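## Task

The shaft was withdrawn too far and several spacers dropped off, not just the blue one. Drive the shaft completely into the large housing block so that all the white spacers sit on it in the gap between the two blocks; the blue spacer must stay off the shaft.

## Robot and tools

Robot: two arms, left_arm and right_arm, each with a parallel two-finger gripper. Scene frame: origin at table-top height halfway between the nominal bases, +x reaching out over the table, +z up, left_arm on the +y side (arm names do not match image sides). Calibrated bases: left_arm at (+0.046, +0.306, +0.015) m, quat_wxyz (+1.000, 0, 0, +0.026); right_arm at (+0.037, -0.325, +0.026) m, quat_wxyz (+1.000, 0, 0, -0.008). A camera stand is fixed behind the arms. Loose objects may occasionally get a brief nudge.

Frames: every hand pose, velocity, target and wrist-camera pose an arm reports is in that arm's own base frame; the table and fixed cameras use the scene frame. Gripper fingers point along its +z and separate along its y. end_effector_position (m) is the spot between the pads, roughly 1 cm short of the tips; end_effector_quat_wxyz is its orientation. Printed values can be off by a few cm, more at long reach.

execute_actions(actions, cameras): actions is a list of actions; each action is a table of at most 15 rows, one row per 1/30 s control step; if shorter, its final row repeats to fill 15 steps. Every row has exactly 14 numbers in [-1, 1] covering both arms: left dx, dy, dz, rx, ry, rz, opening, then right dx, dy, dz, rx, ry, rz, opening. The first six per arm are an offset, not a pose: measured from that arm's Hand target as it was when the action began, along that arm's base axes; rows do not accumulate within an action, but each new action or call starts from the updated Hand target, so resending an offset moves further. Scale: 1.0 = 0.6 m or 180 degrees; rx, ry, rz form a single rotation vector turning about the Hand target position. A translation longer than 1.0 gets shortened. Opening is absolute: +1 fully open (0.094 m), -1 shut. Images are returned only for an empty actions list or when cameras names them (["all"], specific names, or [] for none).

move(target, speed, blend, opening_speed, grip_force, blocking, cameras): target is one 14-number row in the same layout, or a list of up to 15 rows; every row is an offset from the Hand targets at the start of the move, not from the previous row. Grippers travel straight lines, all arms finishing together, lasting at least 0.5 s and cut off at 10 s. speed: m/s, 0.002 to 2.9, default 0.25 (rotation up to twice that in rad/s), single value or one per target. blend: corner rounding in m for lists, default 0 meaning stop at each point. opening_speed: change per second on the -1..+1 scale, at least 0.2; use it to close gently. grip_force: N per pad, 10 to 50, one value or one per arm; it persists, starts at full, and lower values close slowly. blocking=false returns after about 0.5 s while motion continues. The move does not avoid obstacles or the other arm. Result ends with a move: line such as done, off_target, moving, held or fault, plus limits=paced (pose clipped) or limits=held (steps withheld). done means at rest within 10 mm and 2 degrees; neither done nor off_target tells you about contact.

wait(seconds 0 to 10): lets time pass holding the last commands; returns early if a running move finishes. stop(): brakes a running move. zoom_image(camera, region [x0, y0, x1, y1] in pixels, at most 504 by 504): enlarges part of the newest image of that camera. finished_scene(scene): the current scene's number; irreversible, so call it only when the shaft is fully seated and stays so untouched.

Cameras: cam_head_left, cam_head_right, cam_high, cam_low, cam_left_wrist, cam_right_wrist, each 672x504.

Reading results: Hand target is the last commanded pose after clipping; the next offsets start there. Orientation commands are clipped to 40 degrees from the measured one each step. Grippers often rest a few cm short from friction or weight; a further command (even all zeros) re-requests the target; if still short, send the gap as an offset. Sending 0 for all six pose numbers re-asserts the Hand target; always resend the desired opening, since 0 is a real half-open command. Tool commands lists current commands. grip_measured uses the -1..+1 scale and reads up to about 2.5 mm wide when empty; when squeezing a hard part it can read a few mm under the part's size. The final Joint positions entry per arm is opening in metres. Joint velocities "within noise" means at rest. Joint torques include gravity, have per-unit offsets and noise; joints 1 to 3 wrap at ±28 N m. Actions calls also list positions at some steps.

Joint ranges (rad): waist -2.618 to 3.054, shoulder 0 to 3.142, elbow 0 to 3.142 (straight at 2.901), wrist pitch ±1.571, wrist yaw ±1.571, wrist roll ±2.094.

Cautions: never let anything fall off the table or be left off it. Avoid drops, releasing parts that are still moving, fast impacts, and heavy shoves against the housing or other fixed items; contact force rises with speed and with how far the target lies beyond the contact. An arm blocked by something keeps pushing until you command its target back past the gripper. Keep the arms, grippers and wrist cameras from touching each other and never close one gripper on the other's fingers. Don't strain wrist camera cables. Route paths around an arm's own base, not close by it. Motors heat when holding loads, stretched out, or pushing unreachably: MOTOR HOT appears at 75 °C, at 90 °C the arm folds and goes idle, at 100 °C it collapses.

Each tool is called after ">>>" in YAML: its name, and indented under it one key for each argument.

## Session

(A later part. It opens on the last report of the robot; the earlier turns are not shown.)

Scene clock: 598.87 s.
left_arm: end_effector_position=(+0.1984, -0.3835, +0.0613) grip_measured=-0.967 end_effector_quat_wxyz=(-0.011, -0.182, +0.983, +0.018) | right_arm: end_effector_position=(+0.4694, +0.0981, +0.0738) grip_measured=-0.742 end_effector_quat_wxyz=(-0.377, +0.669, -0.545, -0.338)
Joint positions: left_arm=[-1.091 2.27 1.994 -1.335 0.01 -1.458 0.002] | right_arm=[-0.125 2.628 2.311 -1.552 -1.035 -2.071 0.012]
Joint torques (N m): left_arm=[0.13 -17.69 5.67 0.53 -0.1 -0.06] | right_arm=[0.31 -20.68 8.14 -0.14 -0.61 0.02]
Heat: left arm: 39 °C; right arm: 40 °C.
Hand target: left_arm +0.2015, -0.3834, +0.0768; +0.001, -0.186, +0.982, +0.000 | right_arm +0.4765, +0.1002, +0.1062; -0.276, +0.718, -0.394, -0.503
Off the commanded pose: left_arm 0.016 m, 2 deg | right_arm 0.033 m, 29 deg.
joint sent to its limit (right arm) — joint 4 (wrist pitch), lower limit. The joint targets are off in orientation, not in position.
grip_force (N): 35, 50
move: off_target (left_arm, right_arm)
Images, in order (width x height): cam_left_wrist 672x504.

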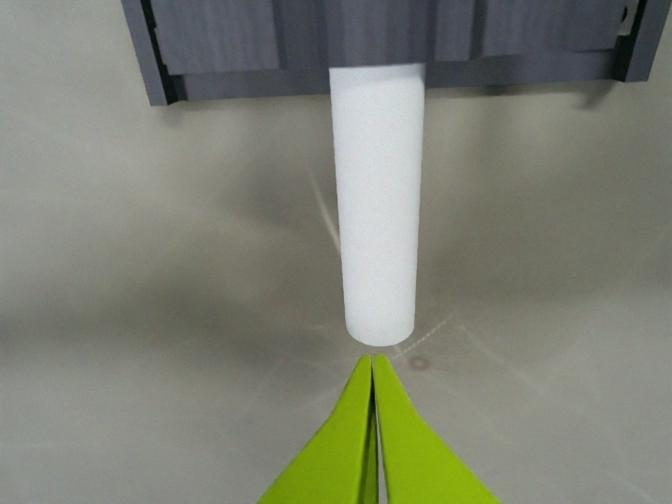

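>>> move:
  target: [0.0388, 0.01527, 0.01, 0, 0, 0, -0.97, 0, 0, 0, 0, 0, 0, -0.74]
  speed: 0.06
  cameras: ["cam_left_wrist"]

Scene clock: 600.97 s.
left_arm: end_effector_position=(+0.2142, -0.3746, +0.0638) grip_measured=-0.967 end_effector_quat_wxyz=(-0.016, -0.184, +0.983, +0.016) | right_arm: end_effector_position=(+0.4694, +0.0981, +0.0738) grip_measured=-0.742 end_effector_quat_wxyz=(-0.377, +0.669, -0.545, -0.338)
Joint positions: left_arm=[-1.045 2.27 2.004 -1.346 0.02 -1.414 0.002] | right_arm=[-0.125 2.628 2.311 -1.552 -1.035 -2.071 0.012]
Joint torques (N m): left_arm=[1.06 -16.29 9.21 0.32 -0.18 0.06] | right_arm=[0.29 -20.7 8.16 -0.14 -0.61 0.02]
Heat: left arm: 39 °C; right arm: 40 °C.
Hand target: left_arm +0.2247, -0.3743, +0.0828; +0.001, -0.186, +0.982, +0.000 | right_arm +0.4765, +0.1002, +0.1062; -0.276, +0.718, -0.394, -0.503
Off the commanded pose: left_arm 0.022 m, 3 deg | right_arm 0.033 m, 29 deg.
joint sent to its limit (right arm) — joint 4 (wrist pitch), lower limit. The joint targets are off in orientation, not in position.
grip_force (N): 35, 50
move: off_target (left_arm, right_arm)
Images, in order (width x height): cam_left_wrist 672x504.

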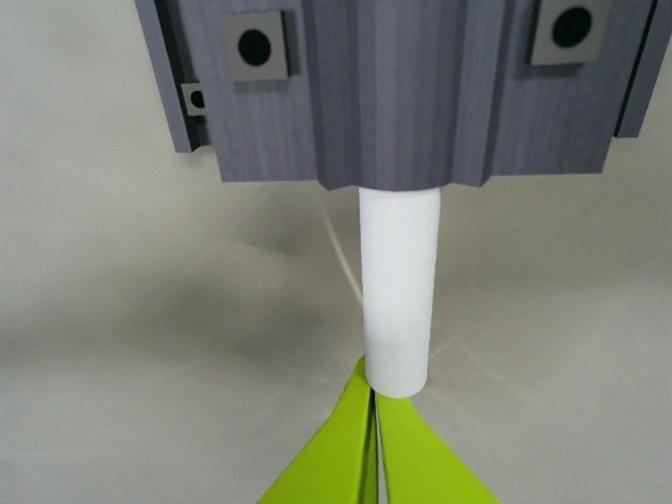

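>>> move:
  target: [-0.0053, -0.0093, 0, 0, 0, 0, -0.97, 0, 0, 0, 0, 0, 0, -0.74]
  speed: 0.06
  cameras: ["cam_left_wrist"]

Scene clock: 603.00 s.
left_arm: end_effector_position=(+0.2182, -0.3786, +0.0711) grip_measured=-0.967 end_effector_quat_wxyz=(-0.009, -0.183, +0.983, +0.007) | right_arm: end_effector_position=(+0.4694, +0.0981, +0.0738) grip_measured=-0.742 end_effector_quat_wxyz=(-0.377, +0.669, -0.545, -0.338)
Joint positions: left_arm=[-1.045 2.27 2.034 -1.355 0.013 -1.414 0.002] | right_arm=[-0.125 2.628 2.311 -1.552 -1.035 -2.071 0.012]
Joint torques (N m): left_arm=[-0.05 -14.65 9.16 0.33 -0.12 -0.07] | right_arm=[0.31 -20.7 8.16 -0.14 -0.61 0.02]
Heat: left arm: 39 °C; right arm: 40 °C.
Hand target: left_arm +0.2217, -0.3798, +0.0828; +0.001, -0.187, +0.982, +0.000 | right_arm +0.4765, +0.1002, +0.1062; -0.276, +0.718, -0.394, -0.503
Off the commanded pose: left_arm 0.012 m, 1 deg | right_arm 0.033 m, 29 deg.
joint sent to its limit (right arm) — joint 4 (wrist pitch), lower limit. The joint targets are off in orientation, not in position.
grip_force (N): 35, 50
move: off_target (left_arm, right_arm)
Images, in order (width x height): cam_left_wrist 672x504.

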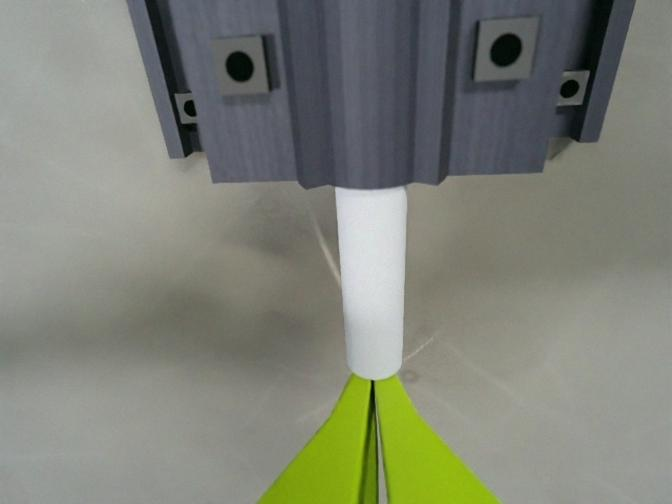

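>>> move:
  target: [0.0388, 0.01527, 0, 0, 0, 0, -0.97, 0, 0, 0, 0, 0, 0, -0.74]
  speed: 0.05
  cameras: ["cam_left_wrist", "cam_right_wrist"]

>>> zoom_image:
  camera: "cam_right_wrist"
  region: [0, 0, 200, 120]

Scene clock: 604.67 s.
left_arm: end_effector_position=(+0.2234, -0.3761, +0.0799) grip_measured=-0.967 end_effector_quat_wxyz=(-0.029, -0.178, +0.984, -0.002) | right_arm: end_effector_position=(+0.4694, +0.0981, +0.0738) grip_measured=-0.742 end_effector_quat_wxyz=(-0.377, +0.669, -0.545, -0.338)
Joint positions: left_arm=[-1.014 2.27 2.068 -1.386 0.055 -1.372 0.002] | right_arm=[-0.125 2.628 2.311 -1.552 -1.035 -2.071 0.012]
Joint torques (N m): left_arm=[2.18 -12.75 9.39 0.49 -0.48 0.05] | right_arm=[0.31 -20.68 8.17 -0.14 -0.61 0.02]
Heat: left arm: 39 °C; right arm: 40 °C.
Hand target: left_arm +0.2449, -0.3706, +0.0828; +0.000, -0.187, +0.982, +0.000 | right_arm +0.4765, +0.1002, +0.1062; -0.276, +0.718, -0.394, -0.503
Off the commanded pose: left_arm 0.022 m, 4 deg | right_arm 0.033 m, 29 deg.
joint sent to its limit (right arm) — joint 4 (wrist pitch), lower limit. The joint targets are off in orientation, not in position.
grip_force (N): 35, 50
move: off_target (left_arm, right_arm)
Images, in order (width x height): cam_left_wrist 672x504, cam_right_wrist 672x504.

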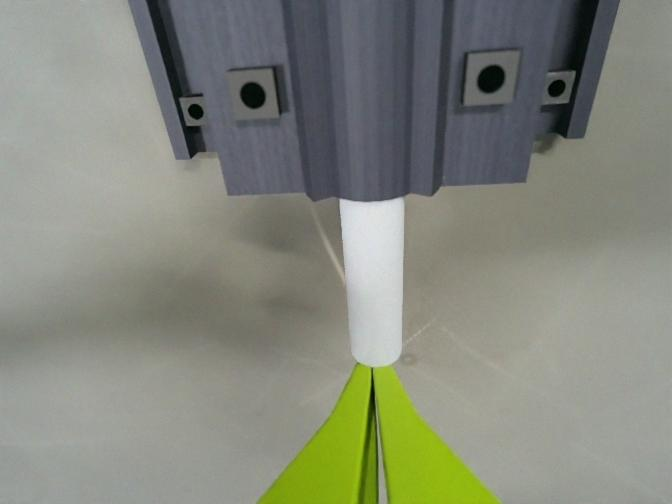

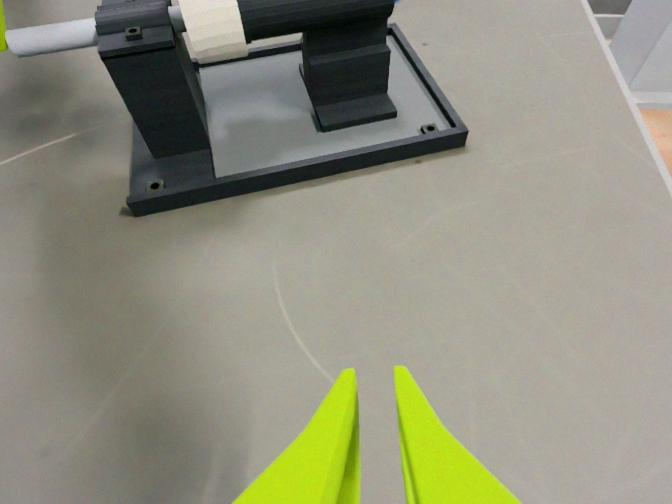

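Scaled by 2.520 from the camera's 672x504 image, which has a finer 960x720 frame.

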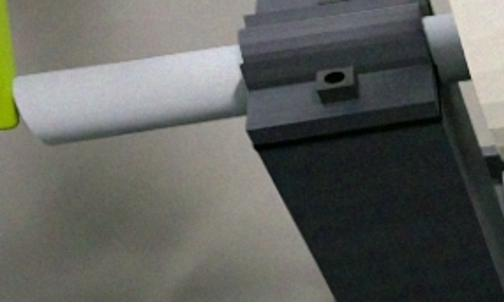

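>>> move:
  target: [-0.0109, -0.0043, -0.0183, 0, 0, 0, -0.97, 0, 0, 0, 0, 0, 0, -0.74]
  speed: 0.05

Scene clock: 606.03 s.
left_arm: end_effector_position=(+0.2234, -0.3763, +0.0793) grip_measured=-0.967 end_effector_quat_wxyz=(-0.029, -0.178, +0.984, -0.002) | right_arm: end_effector_position=(+0.4694, +0.0981, +0.0738) grip_measured=-0.742 end_effector_quat_wxyz=(-0.377, +0.669, -0.545, -0.338)
Joint positions: left_arm=[-1.014 2.27 2.065 -1.383 0.056 -1.372 0.002] | right_arm=[-0.125 2.628 2.311 -1.552 -1.035 -2.071 0.012]
Joint torques (N m): left_arm=[0.81 -13.11 5 0.88 -0.48 -0.07] | right_arm=[0.31 -20.7 8.16 -0.15 -0.61 0.02]
Heat: left arm: 39 °C; right arm: 41 °C.
Hand target: left_arm +0.2383, -0.3732, +0.0720; +0.000, -0.187, +0.982, +0.000 | right_arm +0.4765, +0.1002, +0.1062; -0.276, +0.718, -0.394, -0.503
Off the commanded pose: left_arm 0.017 m, 4 deg | right_arm 0.033 m, 29 deg.
joint sent to its limit (right arm) — joint 4 (wrist pitch), lower limit. The joint targets are off in orientation, not in position.
grip_force (N): 35, 50
move: off_target (left_arm, right_arm)

>>> move:
  target: [0, 0, -0.0117, 0, 0, 0, -0.97, 0, 0, 0, 0, 0, 0, -0.74]
  speed: 0.05

Scene clock: 607.03 s.
left_arm: end_effector_position=(+0.2210, -0.3780, +0.0731) grip_measured=-0.967 end_effector_quat_wxyz=(-0.032, -0.177, +0.984, -0.004) | right_arm: end_effector_position=(+0.4694, +0.0981, +0.0738) grip_measured=-0.742 end_effector_quat_wxyz=(-0.377, +0.669, -0.545, -0.338)
Joint positions: left_arm=[-1.018 2.27 2.04 -1.357 0.063 -1.373 0.002] | right_arm=[-0.125 2.628 2.311 -1.552 -1.035 -2.071 0.012]
Joint torques (N m): left_arm=[1.17 -13.08 4.81 0.9 -0.54 -0.08] | right_arm=[0.31 -20.7 8.17 -0.14 -0.61 0.02]
Heat: left arm: 39 °C; right arm: 41 °C.
Hand target: left_arm +0.2384, -0.3732, +0.0650; +0.001, -0.187, +0.982, +0.000 | right_arm +0.4765, +0.1002, +0.1062; -0.276, +0.718, -0.394, -0.503
Off the commanded pose: left_arm 0.020 m, 4 deg | right_arm 0.033 m, 29 deg.
joint sent to its limit (right arm) — joint 4 (wrist pitch), lower limit. The joint targets are off in orientation, not in position.
grip_force (N): 35, 50
move: off_target (left_arm, right_arm)

>>> move:
  target: [0.0233, 0.0092, 0, 0, 0, 0, -0.97, 0, 0, 0, 0, 0, 0, -0.74]
  speed: 0.05
  cameras: ["cam_left_wrist", "cam_right_wrist"]

>>> zoom_image:
  camera: "cam_right_wrist"
  region: [0, 0, 200, 120]

Scene clock: 608.43 s.
left_arm: end_effector_position=(+0.2214, -0.3779, +0.0734) grip_measured=-0.967 end_effector_quat_wxyz=(-0.043, -0.173, +0.984, -0.009) | right_arm: end_effector_position=(+0.4694, +0.0981, +0.0738) grip_measured=-0.742 end_effector_quat_wxyz=(-0.377, +0.669, -0.545, -0.338)
Joint positions: left_arm=[-1.008 2.27 2.04 -1.357 0.085 -1.355 0.002] | right_arm=[-0.125 2.628 2.311 -1.552 -1.035 -2.071 0.012]
Joint torques (N m): left_arm=[3.14 -12.11 6.64 0.8 -0.74 0.06] | right_arm=[0.31 -20.68 8.14 -0.14 -0.61 0.02]
Heat: left arm: 39 °C; right arm: 41 °C.
Hand target: left_arm +0.2523, -0.3677, +0.0650; +0.001, -0.187, +0.982, +0.000 | right_arm +0.4765, +0.1002, +0.1062; -0.276, +0.718, -0.394, -0.503
Off the commanded pose: left_arm 0.034 m, 5 deg | right_arm 0.033 m, 29 deg.
joint sent to its limit (right arm) — joint 4 (wrist pitch), lower limit. The joint targets are off in orientation, not in position.
grip_force (N): 35, 50
move: off_target (left_arm, right_arm)
Images, in order (width x height): cam_left_wrist 672x504, cam_right_wrist 672x504.

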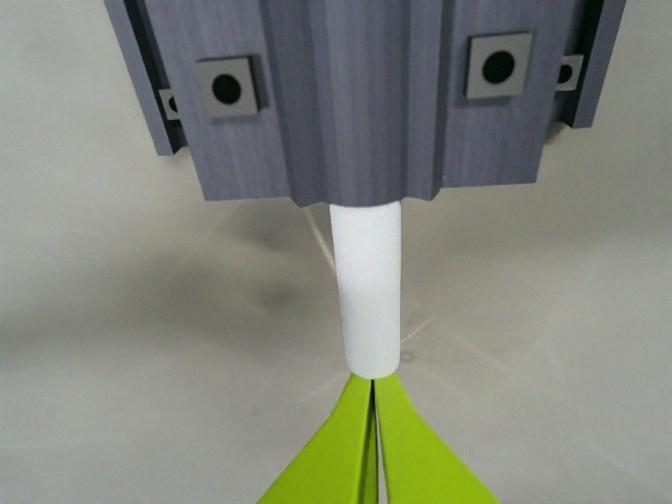

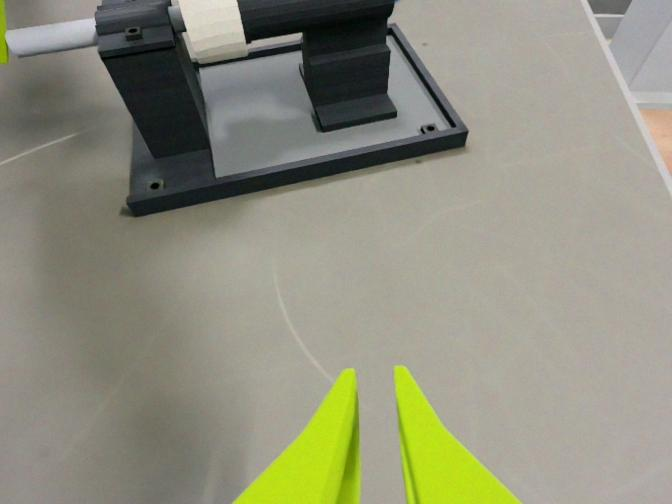

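Scaled by 2.520 from the camera's 672x504 image, which has a finer 960x720 frame.

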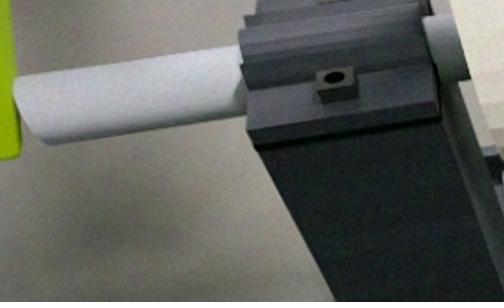

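>>> move:
  target: [0.0194, 0.0076, 0, 0, 0, 0, -0.97, 0, 0, 0, 0, 0, 0, -0.74]
  speed: 0.05

Scene clock: 609.70 s.
left_arm: end_effector_position=(+0.2219, -0.3773, +0.0740) grip_measured=-0.967 end_effector_quat_wxyz=(-0.059, -0.167, +0.984, -0.015) | right_arm: end_effector_position=(+0.4694, +0.0981, +0.0738) grip_measured=-0.742 end_effector_quat_wxyz=(-0.377, +0.669, -0.545, -0.338)
Joint positions: left_arm=[-0.992 2.27 2.04 -1.36 0.12 -1.327 0.002] | right_arm=[-0.125 2.628 2.311 -1.552 -1.035 -2.071 0.012]
Joint torques (N m): left_arm=[4.16 -11.34 8.31 0.74 -1.01 0.04] | right_arm=[0.29 -20.68 8.17 -0.14 -0.61 0.03]
Heat: left arm: 39 °C; right arm: 41 °C.
Hand target: left_arm +0.2640, -0.3631, +0.0650; +0.001, -0.187, +0.982, +0.000 | right_arm +0.4765, +0.1002, +0.1062; -0.276, +0.718, -0.394, -0.503
Off the commanded pose: left_arm 0.045 m, 7 deg | right_arm 0.033 m, 29 deg.
joint sent to its limit (right arm) — joint 4 (wrist pitch), lower limit. The joint targets are off in orientation, not in position.
grip_force (N): 35, 50
move: off_target (left_arm, right_arm)

>>> wait:
  seconds: 0.1
  cameras: ["cam_high", "cam_head_left", "cam_head_right", "cam_low"]

>>> zoom_image:
  camera: "cam_high"
  region: [296, 296, 346, 334]

>>> zoom_image:
  camera: "cam_high"
  region: [280, 225, 370, 305]

Scene clock: 611.03 s.
left_arm: end_effector_position=(+0.2219, -0.3773, +0.0740) grip_measured=-0.967 end_effector_quat_wxyz=(-0.059, -0.167, +0.984, -0.015) | right_arm: end_effector_position=(+0.4694, +0.0981, +0.0738) grip_measured=-0.742 end_effector_quat_wxyz=(-0.377, +0.669, -0.545, -0.338)
Joint positions: left_arm=[-0.992 2.27 2.04 -1.36 0.12 -1.326 0.002] | right_arm=[-0.125 2.628 2.311 -1.552 -1.035 -2.071 0.012]
Joint torques (N m): left_arm=[4.16 -11.34 8.31 0.74 -1.01 0.05] | right_arm=[0.31 -20.7 8.16 -0.14 -0.61 0.02]
Heat: left arm: 39 °C; right arm: 41 °C.
Hand target: left_arm +0.2640, -0.3631, +0.0650; +0.001, -0.187, +0.982, +0.000 | right_arm +0.4765, +0.1002, +0.1062; -0.276, +0.718, -0.394, -0.503
Tool commands: left_gripper/opening=-0.97 right_gripper/opening=-0.74
Off the commanded pose: left_arm 0.045 m, 7 deg | right_arm 0.033 m, 29 deg.
grip_force (N): 35, 50
wait: 0.10 s; at rest from the start
Images, in order (width x height): cam_head_left 672x504, cam_head_right 672x504, cam_high 672x504, cam_low 672x504.

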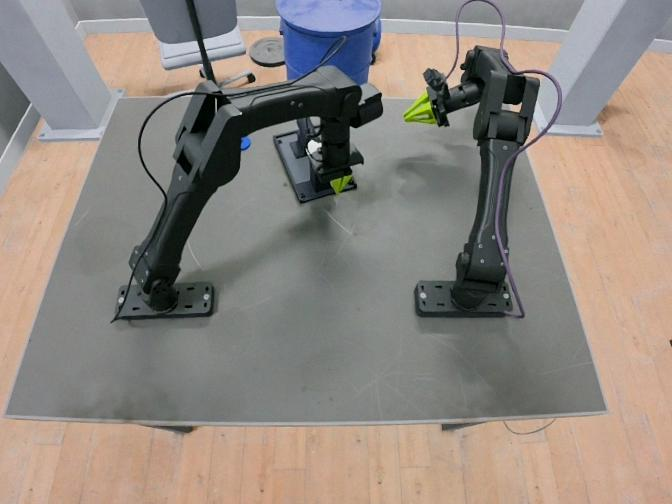

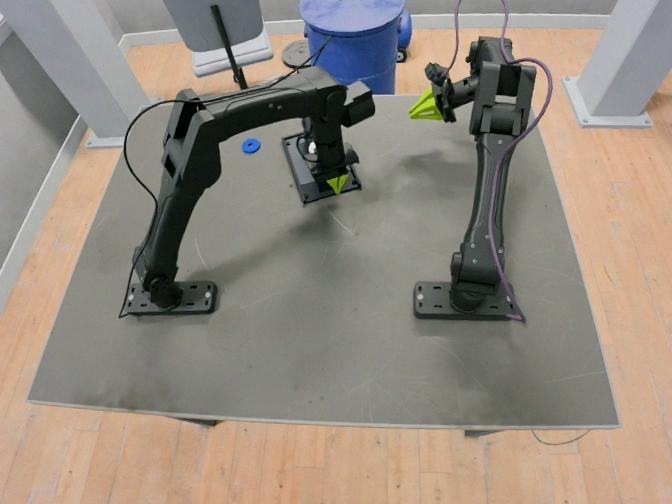

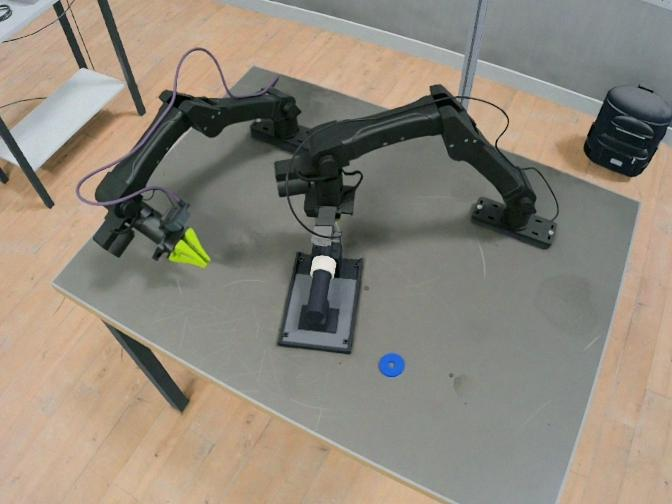

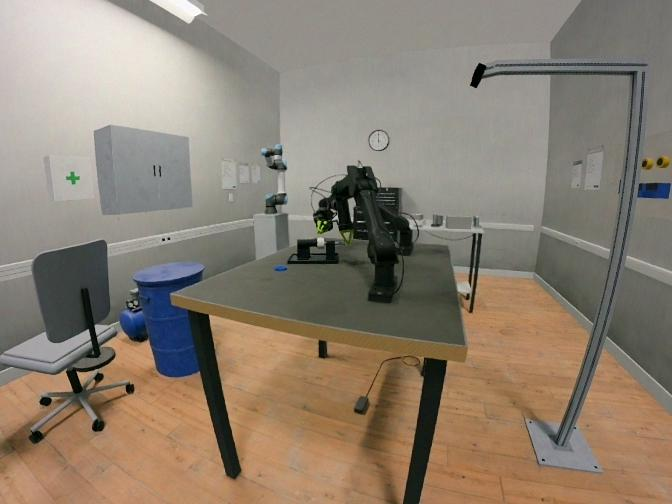

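Scaled by 10.080 from the camera's 672x504 image, which has a finer 960x720 frame.

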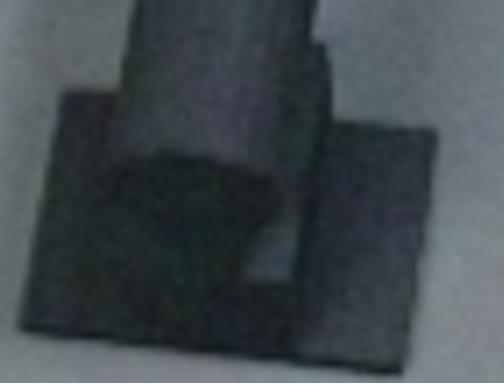

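Scaled by 5.600 from the camera's 672x504 image, which has a finer 960x720 frame.

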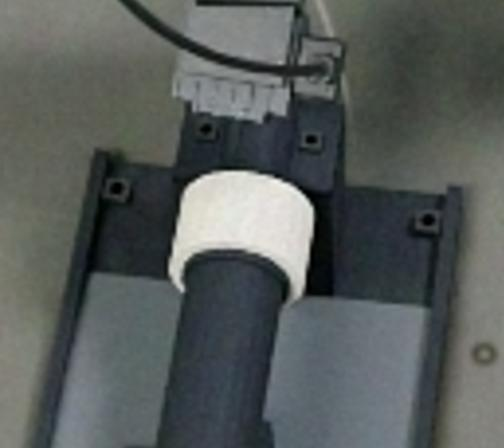

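>>> move:
  target: [0.0194, 0.0076, 0, 0, 0, 0, -0.97, 0, 0, 0, 0, 0, 0, -0.74]
  speed: 0.05
  cameras: ["cam_left_wrist", "cam_right_wrist"]

>>> zoom_image:
  camera: "cam_right_wrist"
  region: [0, 0, 200, 120]

Scene clock: 614.30 s.
left_arm: end_effector_position=(+0.2233, -0.3761, +0.0766) grip_measured=-0.967 end_effector_quat_wxyz=(-0.073, -0.162, +0.984, -0.021) | right_arm: end_effector_position=(+0.4694, +0.0981, +0.0738) grip_measured=-0.742 end_effector_quat_wxyz=(-0.377, +0.669, -0.545, -0.338)
Joint positions: left_arm=[-0.975 2.272 2.05 -1.372 0.151 -1.3 0.002] | right_arm=[-0.125 2.628 2.311 -1.552 -1.035 -2.071 0.012]
Joint torques (N m): left_arm=[5.04 -10.66 9.25 0.76 -1.26 0.03] | right_arm=[0.31 -20.7 8.14 -0.13 -0.61 0.02]
Heat: left arm: 39 °C; right arm: 41 °C.
Hand target: left_arm +0.2756, -0.3586, +0.0648; +0.000, -0.186, +0.982, +0.000 | right_arm +0.4765, +0.1002, +0.1062; -0.276, +0.718, -0.394, -0.503
Off the commanded pose: left_arm 0.056 m, 9 deg | right_arm 0.033 m, 29 deg.
joint sent to its limit (right arm) — joint 4 (wrist pitch), lower limit. The joint targets are off in orientation, not in position.
grip_force (N): 35, 50
move: off_target (left_arm, right_arm)
Images, in order (width x height): cam_left_wrist 672x504, cam_right_wrist 672x504.

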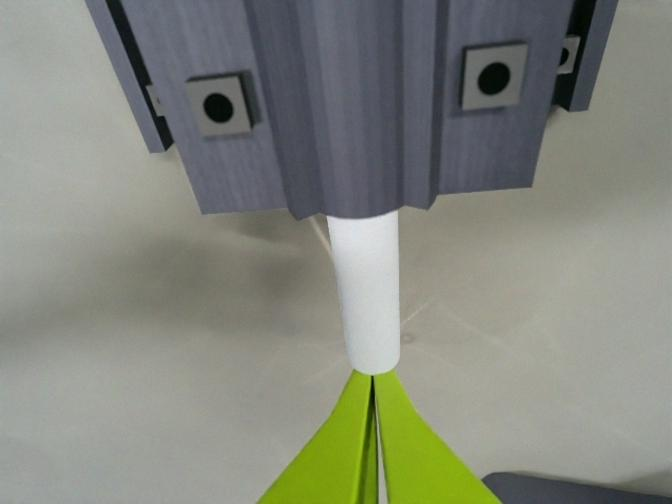

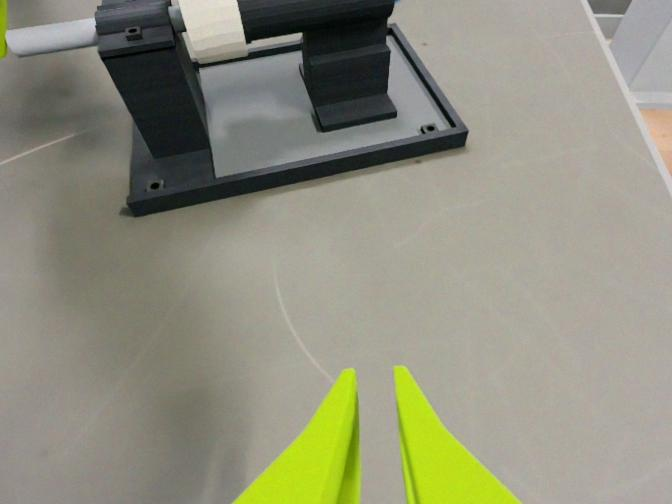

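Scaled by 2.520 from the camera's 672x504 image, which has a finer 960x720 frame.

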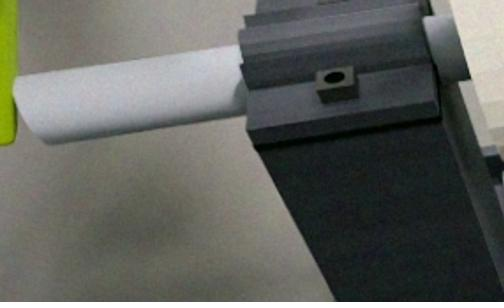

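>>> execute_actions:
  actions: []

Scene clock: 615.80 s.
left_arm: end_effector_position=(+0.2233, -0.3761, +0.0766) grip_measured=-0.967 end_effector_quat_wxyz=(-0.073, -0.162, +0.984, -0.021) | right_arm: end_effector_position=(+0.4694, +0.0981, +0.0738) grip_measured=-0.742 end_effector_quat_wxyz=(-0.377, +0.669, -0.545, -0.338)
Joint positions: left_arm=[-0.975 2.272 2.05 -1.372 0.151 -1.3 0.002] | right_arm=[-0.125 2.628 2.311 -1.552 -1.035 -2.071 0.012]
Joint velocities: within noise
Joint torques (N m): left_arm=[5.04 -10.66 9.25 0.75 -1.25 0.03] | right_arm=[0.31 -20.68 8.17 -0.14 -0.61 0.02]
Motor temperatures (°C): left_arm=[25 39 33 27 25 23 28] | right_arm=[25 41 31 27 25 25 26]
Heat: left arm: 39 °C; right arm: 41 °C.
Hand target: left_arm +0.2756, -0.3586, +0.0648; +0.000, -0.187, +0.982, +0.000 | right_arm +0.4765, +0.1002, +0.1062; -0.276, +0.718, -0.394, -0.503
Tool commands: left_gripper/opening=-0.97 right_gripper/opening=-0.74
Off the commanded pose: left_arm 0.056 m, 9 deg | right_arm 0.033 m, 29 deg.
grip_force (N): 35, 50

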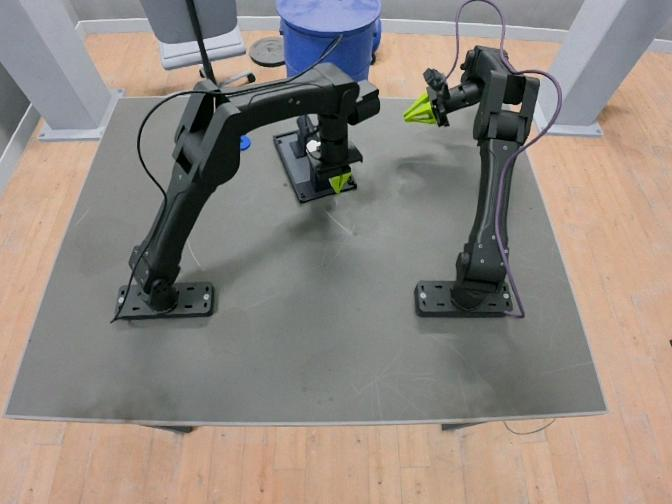

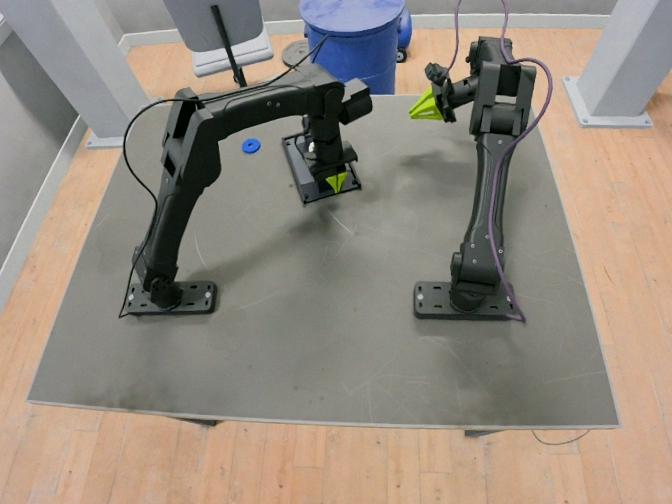

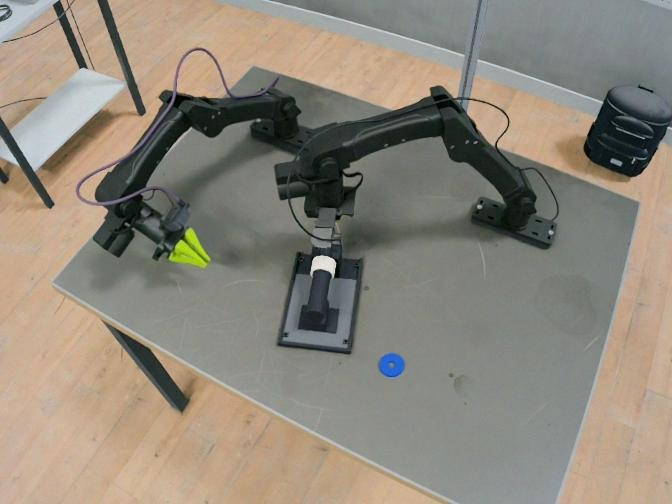

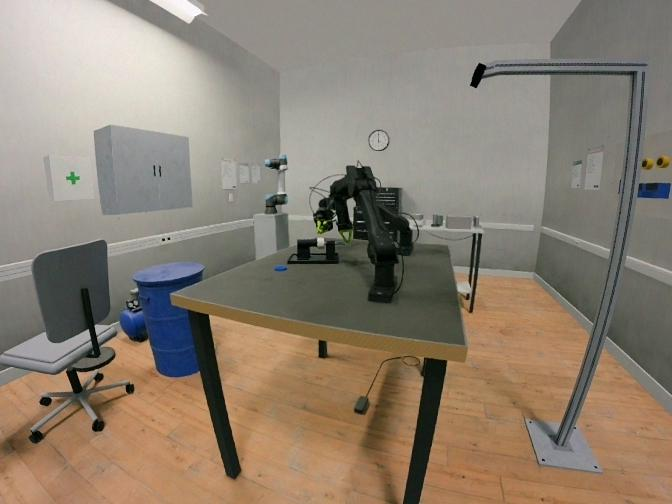

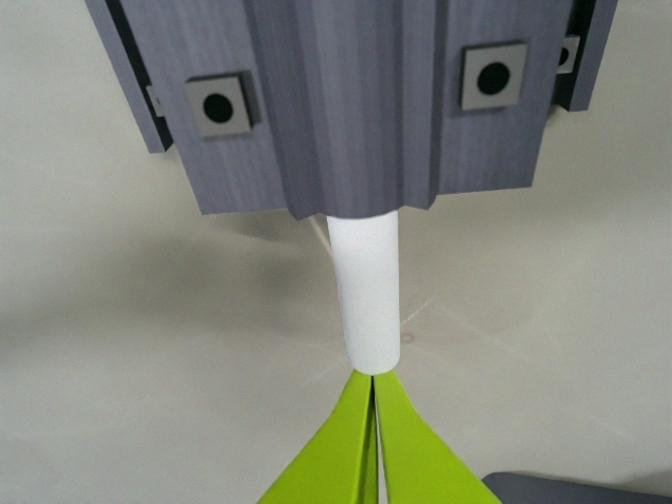

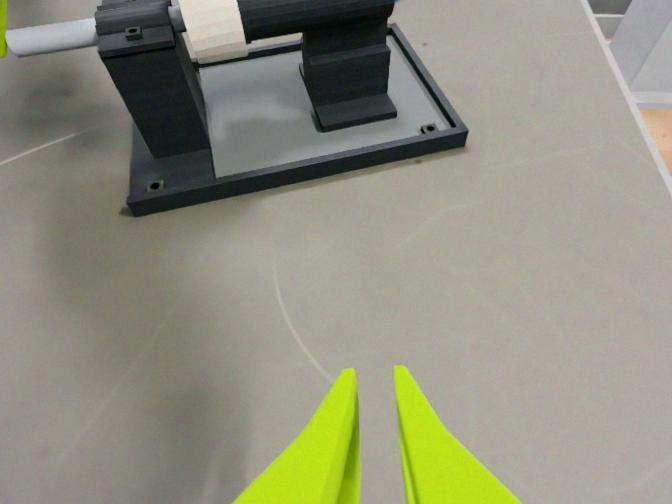

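>>> zoom_image:
  camera: "cam_high"
  region: [280, 235, 370, 340]

>>> zoom_image:
  camera: "cam_low"
  region: [270, 220, 370, 280]

>>> zoom_image:
  camera: "cam_right_wrist"
  region: [0, 0, 480, 220]

Scaled by 4.800 from the camera's 672x504 image, which has a finer 960x720 frame.

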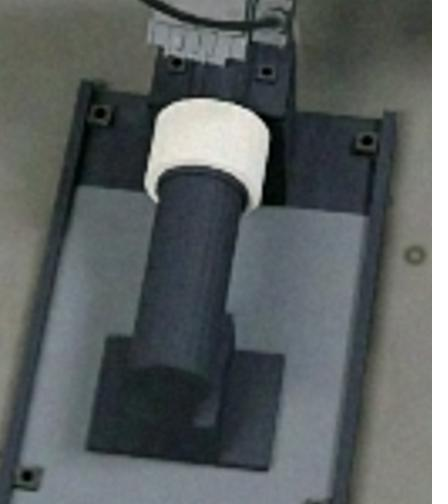

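Scaled by 5.040 from the camera's 672x504 image, which has a finer 960x720 frame.

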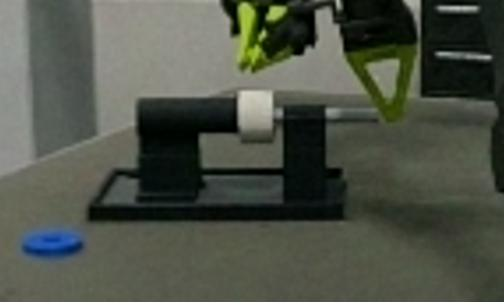

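Scaled by 1.050 from the camera's 672x504 image, which has a finer 960x720 frame.

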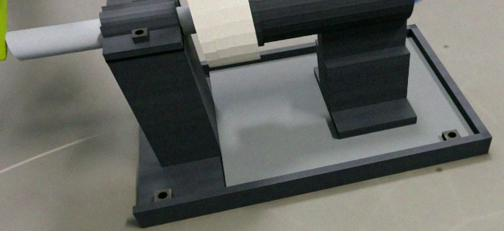

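>>> move:
  target:
    - [-0.1105, -0.0383, 0.0197, 0, 0, 0, -0.97, 0, 0, 0, 0, 0, 0, -0.74]
  speed: 0.06
  cameras: ["cam_left_wrist", "cam_right_wrist"]

Scene clock: 622.60 s.
left_arm: end_effector_position=(+0.2071, -0.3818, +0.0648) grip_measured=-0.967 end_effector_quat_wxyz=(-0.011, -0.183, +0.983, +0.013) | right_arm: end_effector_position=(+0.4694, +0.0981, +0.0738) grip_measured=-0.742 end_effector_quat_wxyz=(-0.377, +0.669, -0.545, -0.338)
Joint positions: left_arm=[-1.07 2.272 2.011 -1.342 0.013 -1.439 0.002] | right_arm=[-0.125 2.628 2.311 -1.552 -1.035 -2.071 0.012]
Joint torques (N m): left_arm=[-0.16 -16.87 5.65 0.55 -0.11 -0.07] | right_arm=[0.31 -20.7 8.18 -0.15 -0.61 0.03]
Heat: left arm: 39 °C; right arm: 42 °C.
Hand target: left_arm +0.2093, -0.3816, +0.0766; +0.001, -0.187, +0.982, +0.000 | right_arm +0.4765, +0.1002, +0.1062; -0.276, +0.718, -0.394, -0.503
Off the commanded pose: left_arm 0.012 m, 2 deg | right_arm 0.033 m, 29 deg.
joint sent to its limit (right arm) — joint 4 (wrist pitch), lower limit. The joint targets are off in orientation, not in position.
grip_force (N): 35, 50
move: off_target (left_arm, right_arm)
Images, in order (width x height): cam_left_wrist 672x504, cam_right_wrist 672x504.

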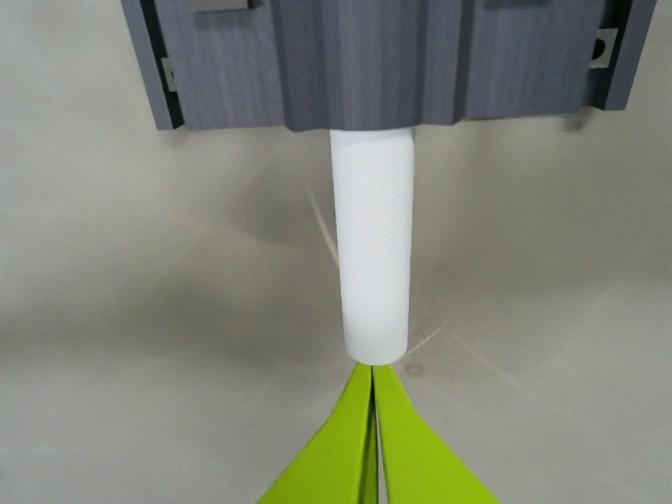

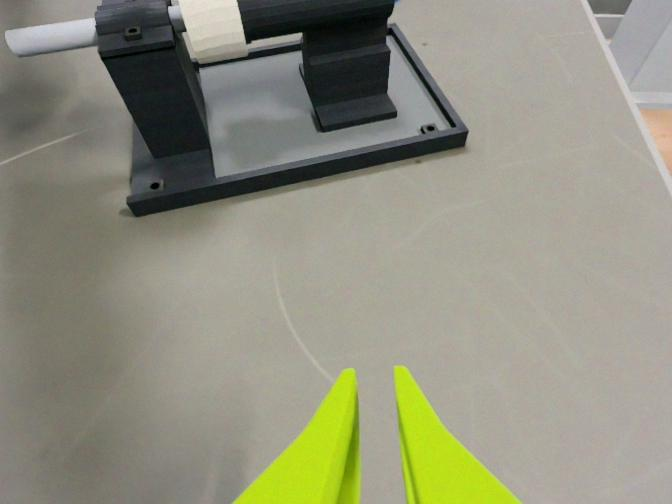

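>>> zoom_image:
  camera: "cam_right_wrist"
  region: [0, 0, 200, 120]

>>> zoom_image:
  camera: "cam_left_wrist"
  region: [270, 80, 480, 400]

Scaled by 2.520 from the camera's 672x504 image, which has a finer 960x720 frame.

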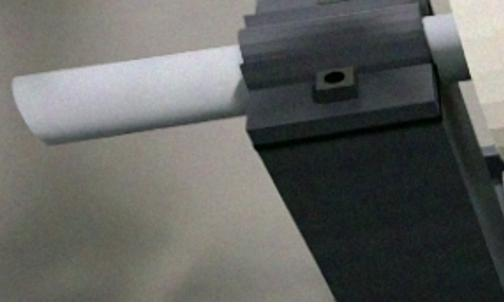

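Scaled by 1.575 from the camera's 672x504 image, which has a finer 960x720 frame.

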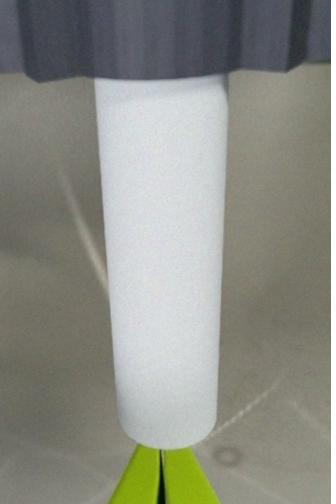

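>>> move:
  target:
    - [0, 0, 0.013, 0, 0, 0, -0.36, 0, 0, 0, 0, 0, 0, -0.74]
  speed: 0.06
  cameras: ["cam_left_wrist"]

Scene clock: 624.60 s.
left_arm: end_effector_position=(+0.2067, -0.3808, +0.0648) grip_measured=-0.363 end_effector_quat_wxyz=(-0.012, -0.184, +0.983, +0.015) | right_arm: end_effector_position=(+0.4694, +0.0981, +0.0738) grip_measured=-0.742 end_effector_quat_wxyz=(-0.377, +0.669, -0.545, -0.338)
Joint positions: left_arm=[-1.07 2.272 2.011 -1.346 0.013 -1.44 0.03] | right_arm=[-0.125 2.628 2.311 -1.552 -1.035 -2.071 0.012]
Joint torques (N m): left_arm=[-0.16 -17.02 8.25 0.31 -0.11 -0.07] | right_arm=[0.29 -20.68 8.16 -0.14 -0.61 0.03]
Heat: left arm: 40 °C; right arm: 42 °C.
Hand target: left_arm +0.2092, -0.3816, +0.0844; +0.000, -0.187, +0.982, +0.000 | right_arm +0.4765, +0.1002, +0.1062; -0.276, +0.718, -0.394, -0.503
Off the commanded pose: left_arm 0.020 m, 2 deg | right_arm 0.033 m, 29 deg.
joint sent to its limit (right arm) — joint 4 (wrist pitch), lower limit. The joint targets are off in orientation, not in position.
grip_force (N): 35, 50
move: off_target (left_arm, right_arm)
Images, in order (width x height): cam_left_wrist 672x504.

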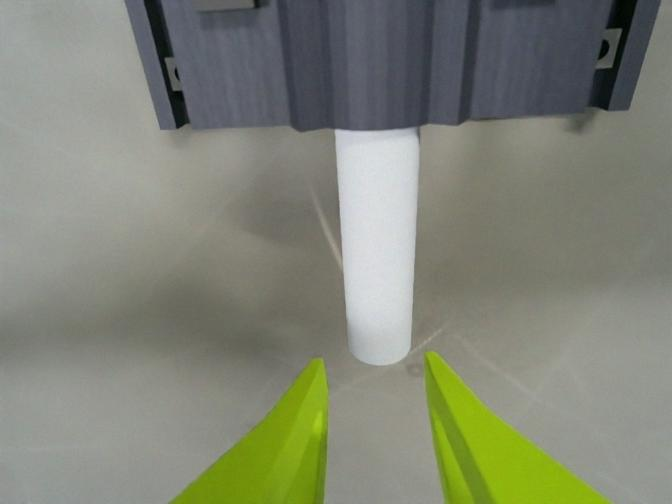

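>>> move:
  target:
    - [0.0620, 0.0244, -0.004, 0, 0, 0, -0.36, 0, 0, 0, 0, 0, 0, -0.74]
  speed: 0.06
  cameras: ["cam_left_wrist", "cam_right_wrist"]

Scene clock: 626.17 s.
left_arm: end_effector_position=(+0.2430, -0.3664, +0.0746) grip_measured=-0.363 end_effector_quat_wxyz=(-0.007, -0.189, +0.982, +0.003) | right_arm: end_effector_position=(+0.4694, +0.0981, +0.0738) grip_measured=-0.742 end_effector_quat_wxyz=(-0.377, +0.669, -0.545, -0.338)
Joint positions: left_arm=[-0.983 2.272 2.05 -1.36 0.01 -1.364 0.03] | right_arm=[-0.125 2.628 2.311 -1.552 -1.035 -2.071 0.012]
Joint torques (N m): left_arm=[0.05 -13.75 9.21 0.36 -0.1 0.07] | right_arm=[0.29 -20.7 8.17 -0.14 -0.62 0.02]
Heat: left arm: 40 °C; right arm: 42 °C.
Hand target: left_arm +0.2465, -0.3670, +0.0821; +0.001, -0.187, +0.982, +0.000 | right_arm +0.4765, +0.1002, +0.1062; -0.276, +0.718, -0.394, -0.503
Off the commanded pose: left_arm 0.008 m, 1 deg | right_arm 0.033 m, 29 deg.
joint sent to its limit (right arm) — joint 4 (wrist pitch), lower limit. The joint targets are off in orientation, not in position.
grip_force (N): 35, 50
move: off_target (right_arm)
Images, in order (width x height): cam_left_wrist 672x504, cam_right_wrist 672x504.

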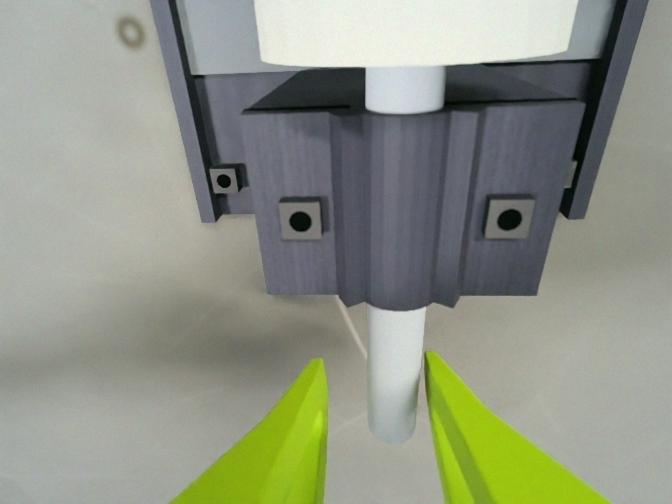

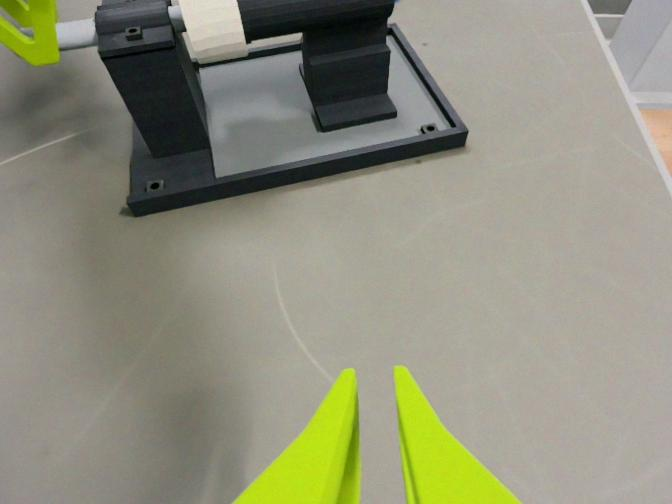

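>>> move:
  target:
    - [0.0005, -0.0125, 0.0, 0, 0, 0, -0.36, 0, 0, 0, 0, 0, 0, -0.74]
  speed: 0.06
  cameras: ["cam_left_wrist"]

Scene clock: 628.07 s.
left_arm: end_effector_position=(+0.2464, -0.3733, +0.0860) grip_measured=-0.363 end_effector_quat_wxyz=(-0.002, -0.188, +0.982, -0.010) | right_arm: end_effector_position=(+0.4694, +0.0981, +0.0738) grip_measured=-0.742 end_effector_quat_wxyz=(-0.377, +0.669, -0.545, -0.338)
Joint positions: left_arm=[-0.985 2.279 2.107 -1.383 0.01 -1.363 0.03] | right_arm=[-0.125 2.628 2.311 -1.552 -1.035 -2.071 0.012]
Joint torques (N m): left_arm=[-0.5 -11.44 9.25 0.42 -0.1 -0.02] | right_arm=[0.29 -20.7 8.14 -0.14 -0.61 0.02]
Heat: left arm: 40 °C; right arm: 42 °C.
Hand target: left_arm +0.2468, -0.3745, +0.0821; +0.001, -0.186, +0.982, +0.000 | right_arm +0.4765, +0.1002, +0.1062; -0.276, +0.718, -0.394, -0.503
Off the commanded pose: left_arm 0.004 m, 1 deg | right_arm 0.033 m, 29 deg.
joint sent to its limit (right arm) — joint 4 (wrist pitch), lower limit. The joint targets are off in orientation, not in position.
grip_force (N): 35, 50
move: off_target (right_arm)
Images, in order (width x height): cam_left_wrist 672x504.

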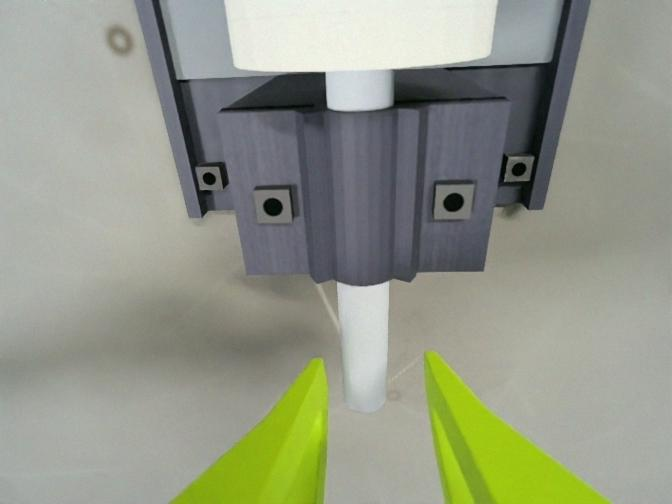

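>>> move:
  target:
    - [-0.0024, 0.0065, -0.0367, 0, 0, 0, -0.36, 0, 0, 0, 0, 0, 0, -0.74]
  speed: 0.06
  cameras: ["cam_left_wrist"]

Scene clock: 629.73 s.
left_arm: end_effector_position=(+0.2451, -0.3712, +0.0639) grip_measured=-0.363 end_effector_quat_wxyz=(-0.004, -0.188, +0.982, -0.004) | right_arm: end_effector_position=(+0.4694, +0.0981, +0.0738) grip_measured=-0.742 end_effector_quat_wxyz=(-0.377, +0.669, -0.545, -0.338)
Joint positions: left_arm=[-0.985 2.279 2.02 -1.307 0.01 -1.363 0.03] | right_arm=[-0.125 2.628 2.311 -1.552 -1.035 -2.071 0.012]
Joint torques (N m): left_arm=[-0.32 -13.31 5.9 0.62 -0.1 0] | right_arm=[0.28 -20.68 8.17 -0.14 -0.61 0.02]
Heat: left arm: 40 °C; right arm: 43 °C.
Hand target: left_arm +0.2454, -0.3706, +0.0601; +0.001, -0.186, +0.982, +0.000 | right_arm +0.4765, +0.1002, +0.1062; -0.276, +0.718, -0.394, -0.503
Off the commanded pose: left_arm 0.004 m, 1 deg | right_arm 0.033 m, 29 deg.
joint sent to its limit (right arm) — joint 4 (wrist pitch), lower limit. The joint targets are off in orientation, not in position.
grip_force (N): 35, 50
move: off_target (right_arm)
Images, in order (width x height): cam_left_wrist 672x504.

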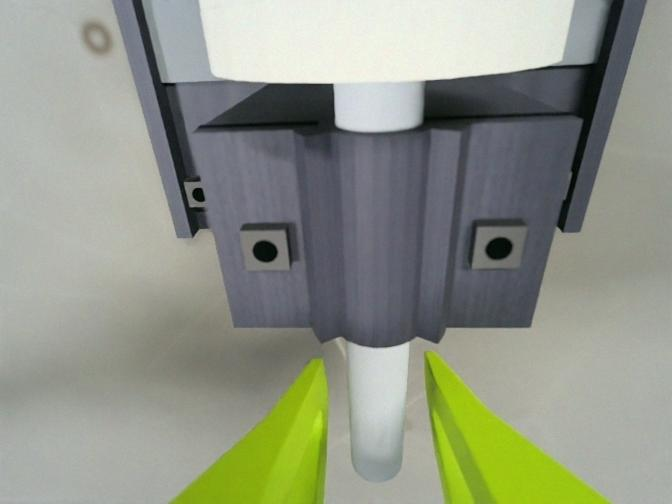

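>>> move:
  target:
    - [0, 0, 0, 0, 0, 0, -1, 0, 0, 0, 0, 0, 0, -0.74]
  speed: 0.06
  grip_force: [40, 50]
  cameras: ["cam_left_wrist", "cam_right_wrist"]

Scene clock: 631.70 s.
left_arm: end_effector_position=(+0.2461, -0.3707, +0.0639) grip_measured=-0.704 end_effector_quat_wxyz=(-0.001, -0.169, +0.986, -0.003) | right_arm: end_effector_position=(+0.4694, +0.0981, +0.0738) grip_measured=-0.742 end_effector_quat_wxyz=(-0.377, +0.669, -0.545, -0.338)
Joint positions: left_arm=[-0.985 2.279 2.02 -1.307 0.004 -1.325 0.014] | right_arm=[-0.125 2.628 2.311 -1.552 -1.035 -2.071 0.012]
Joint torques (N m): left_arm=[-0.31 -13.3 5.93 0.61 -0.04 -0.38] | right_arm=[0.29 -20.7 8.16 -0.13 -0.61 0.02]
Heat: left arm: 40 °C; right arm: 43 °C.
Hand target: left_arm +0.2453, -0.3706, +0.0601; +0.001, -0.186, +0.982, +0.000 | right_arm +0.4765, +0.1002, +0.1062; -0.276, +0.718, -0.394, -0.503
Off the commanded pose: left_arm 0.004 m, 2 deg | right_arm 0.033 m, 29 deg.
joint sent to its limit (right arm) — joint 4 (wrist pitch), lower limit. The joint targets are off in orientation, not in position.
grip_force (N): 40, 50
move: off_target (right_arm)
Images, in order (width x height): cam_left_wrist 672x504, cam_right_wrist 672x504.

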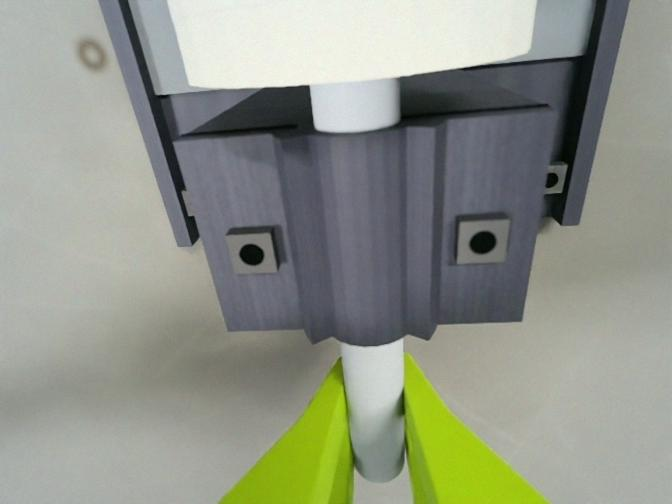

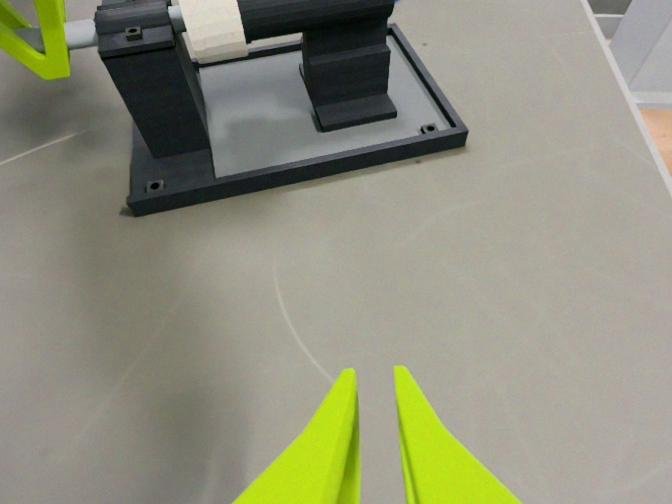

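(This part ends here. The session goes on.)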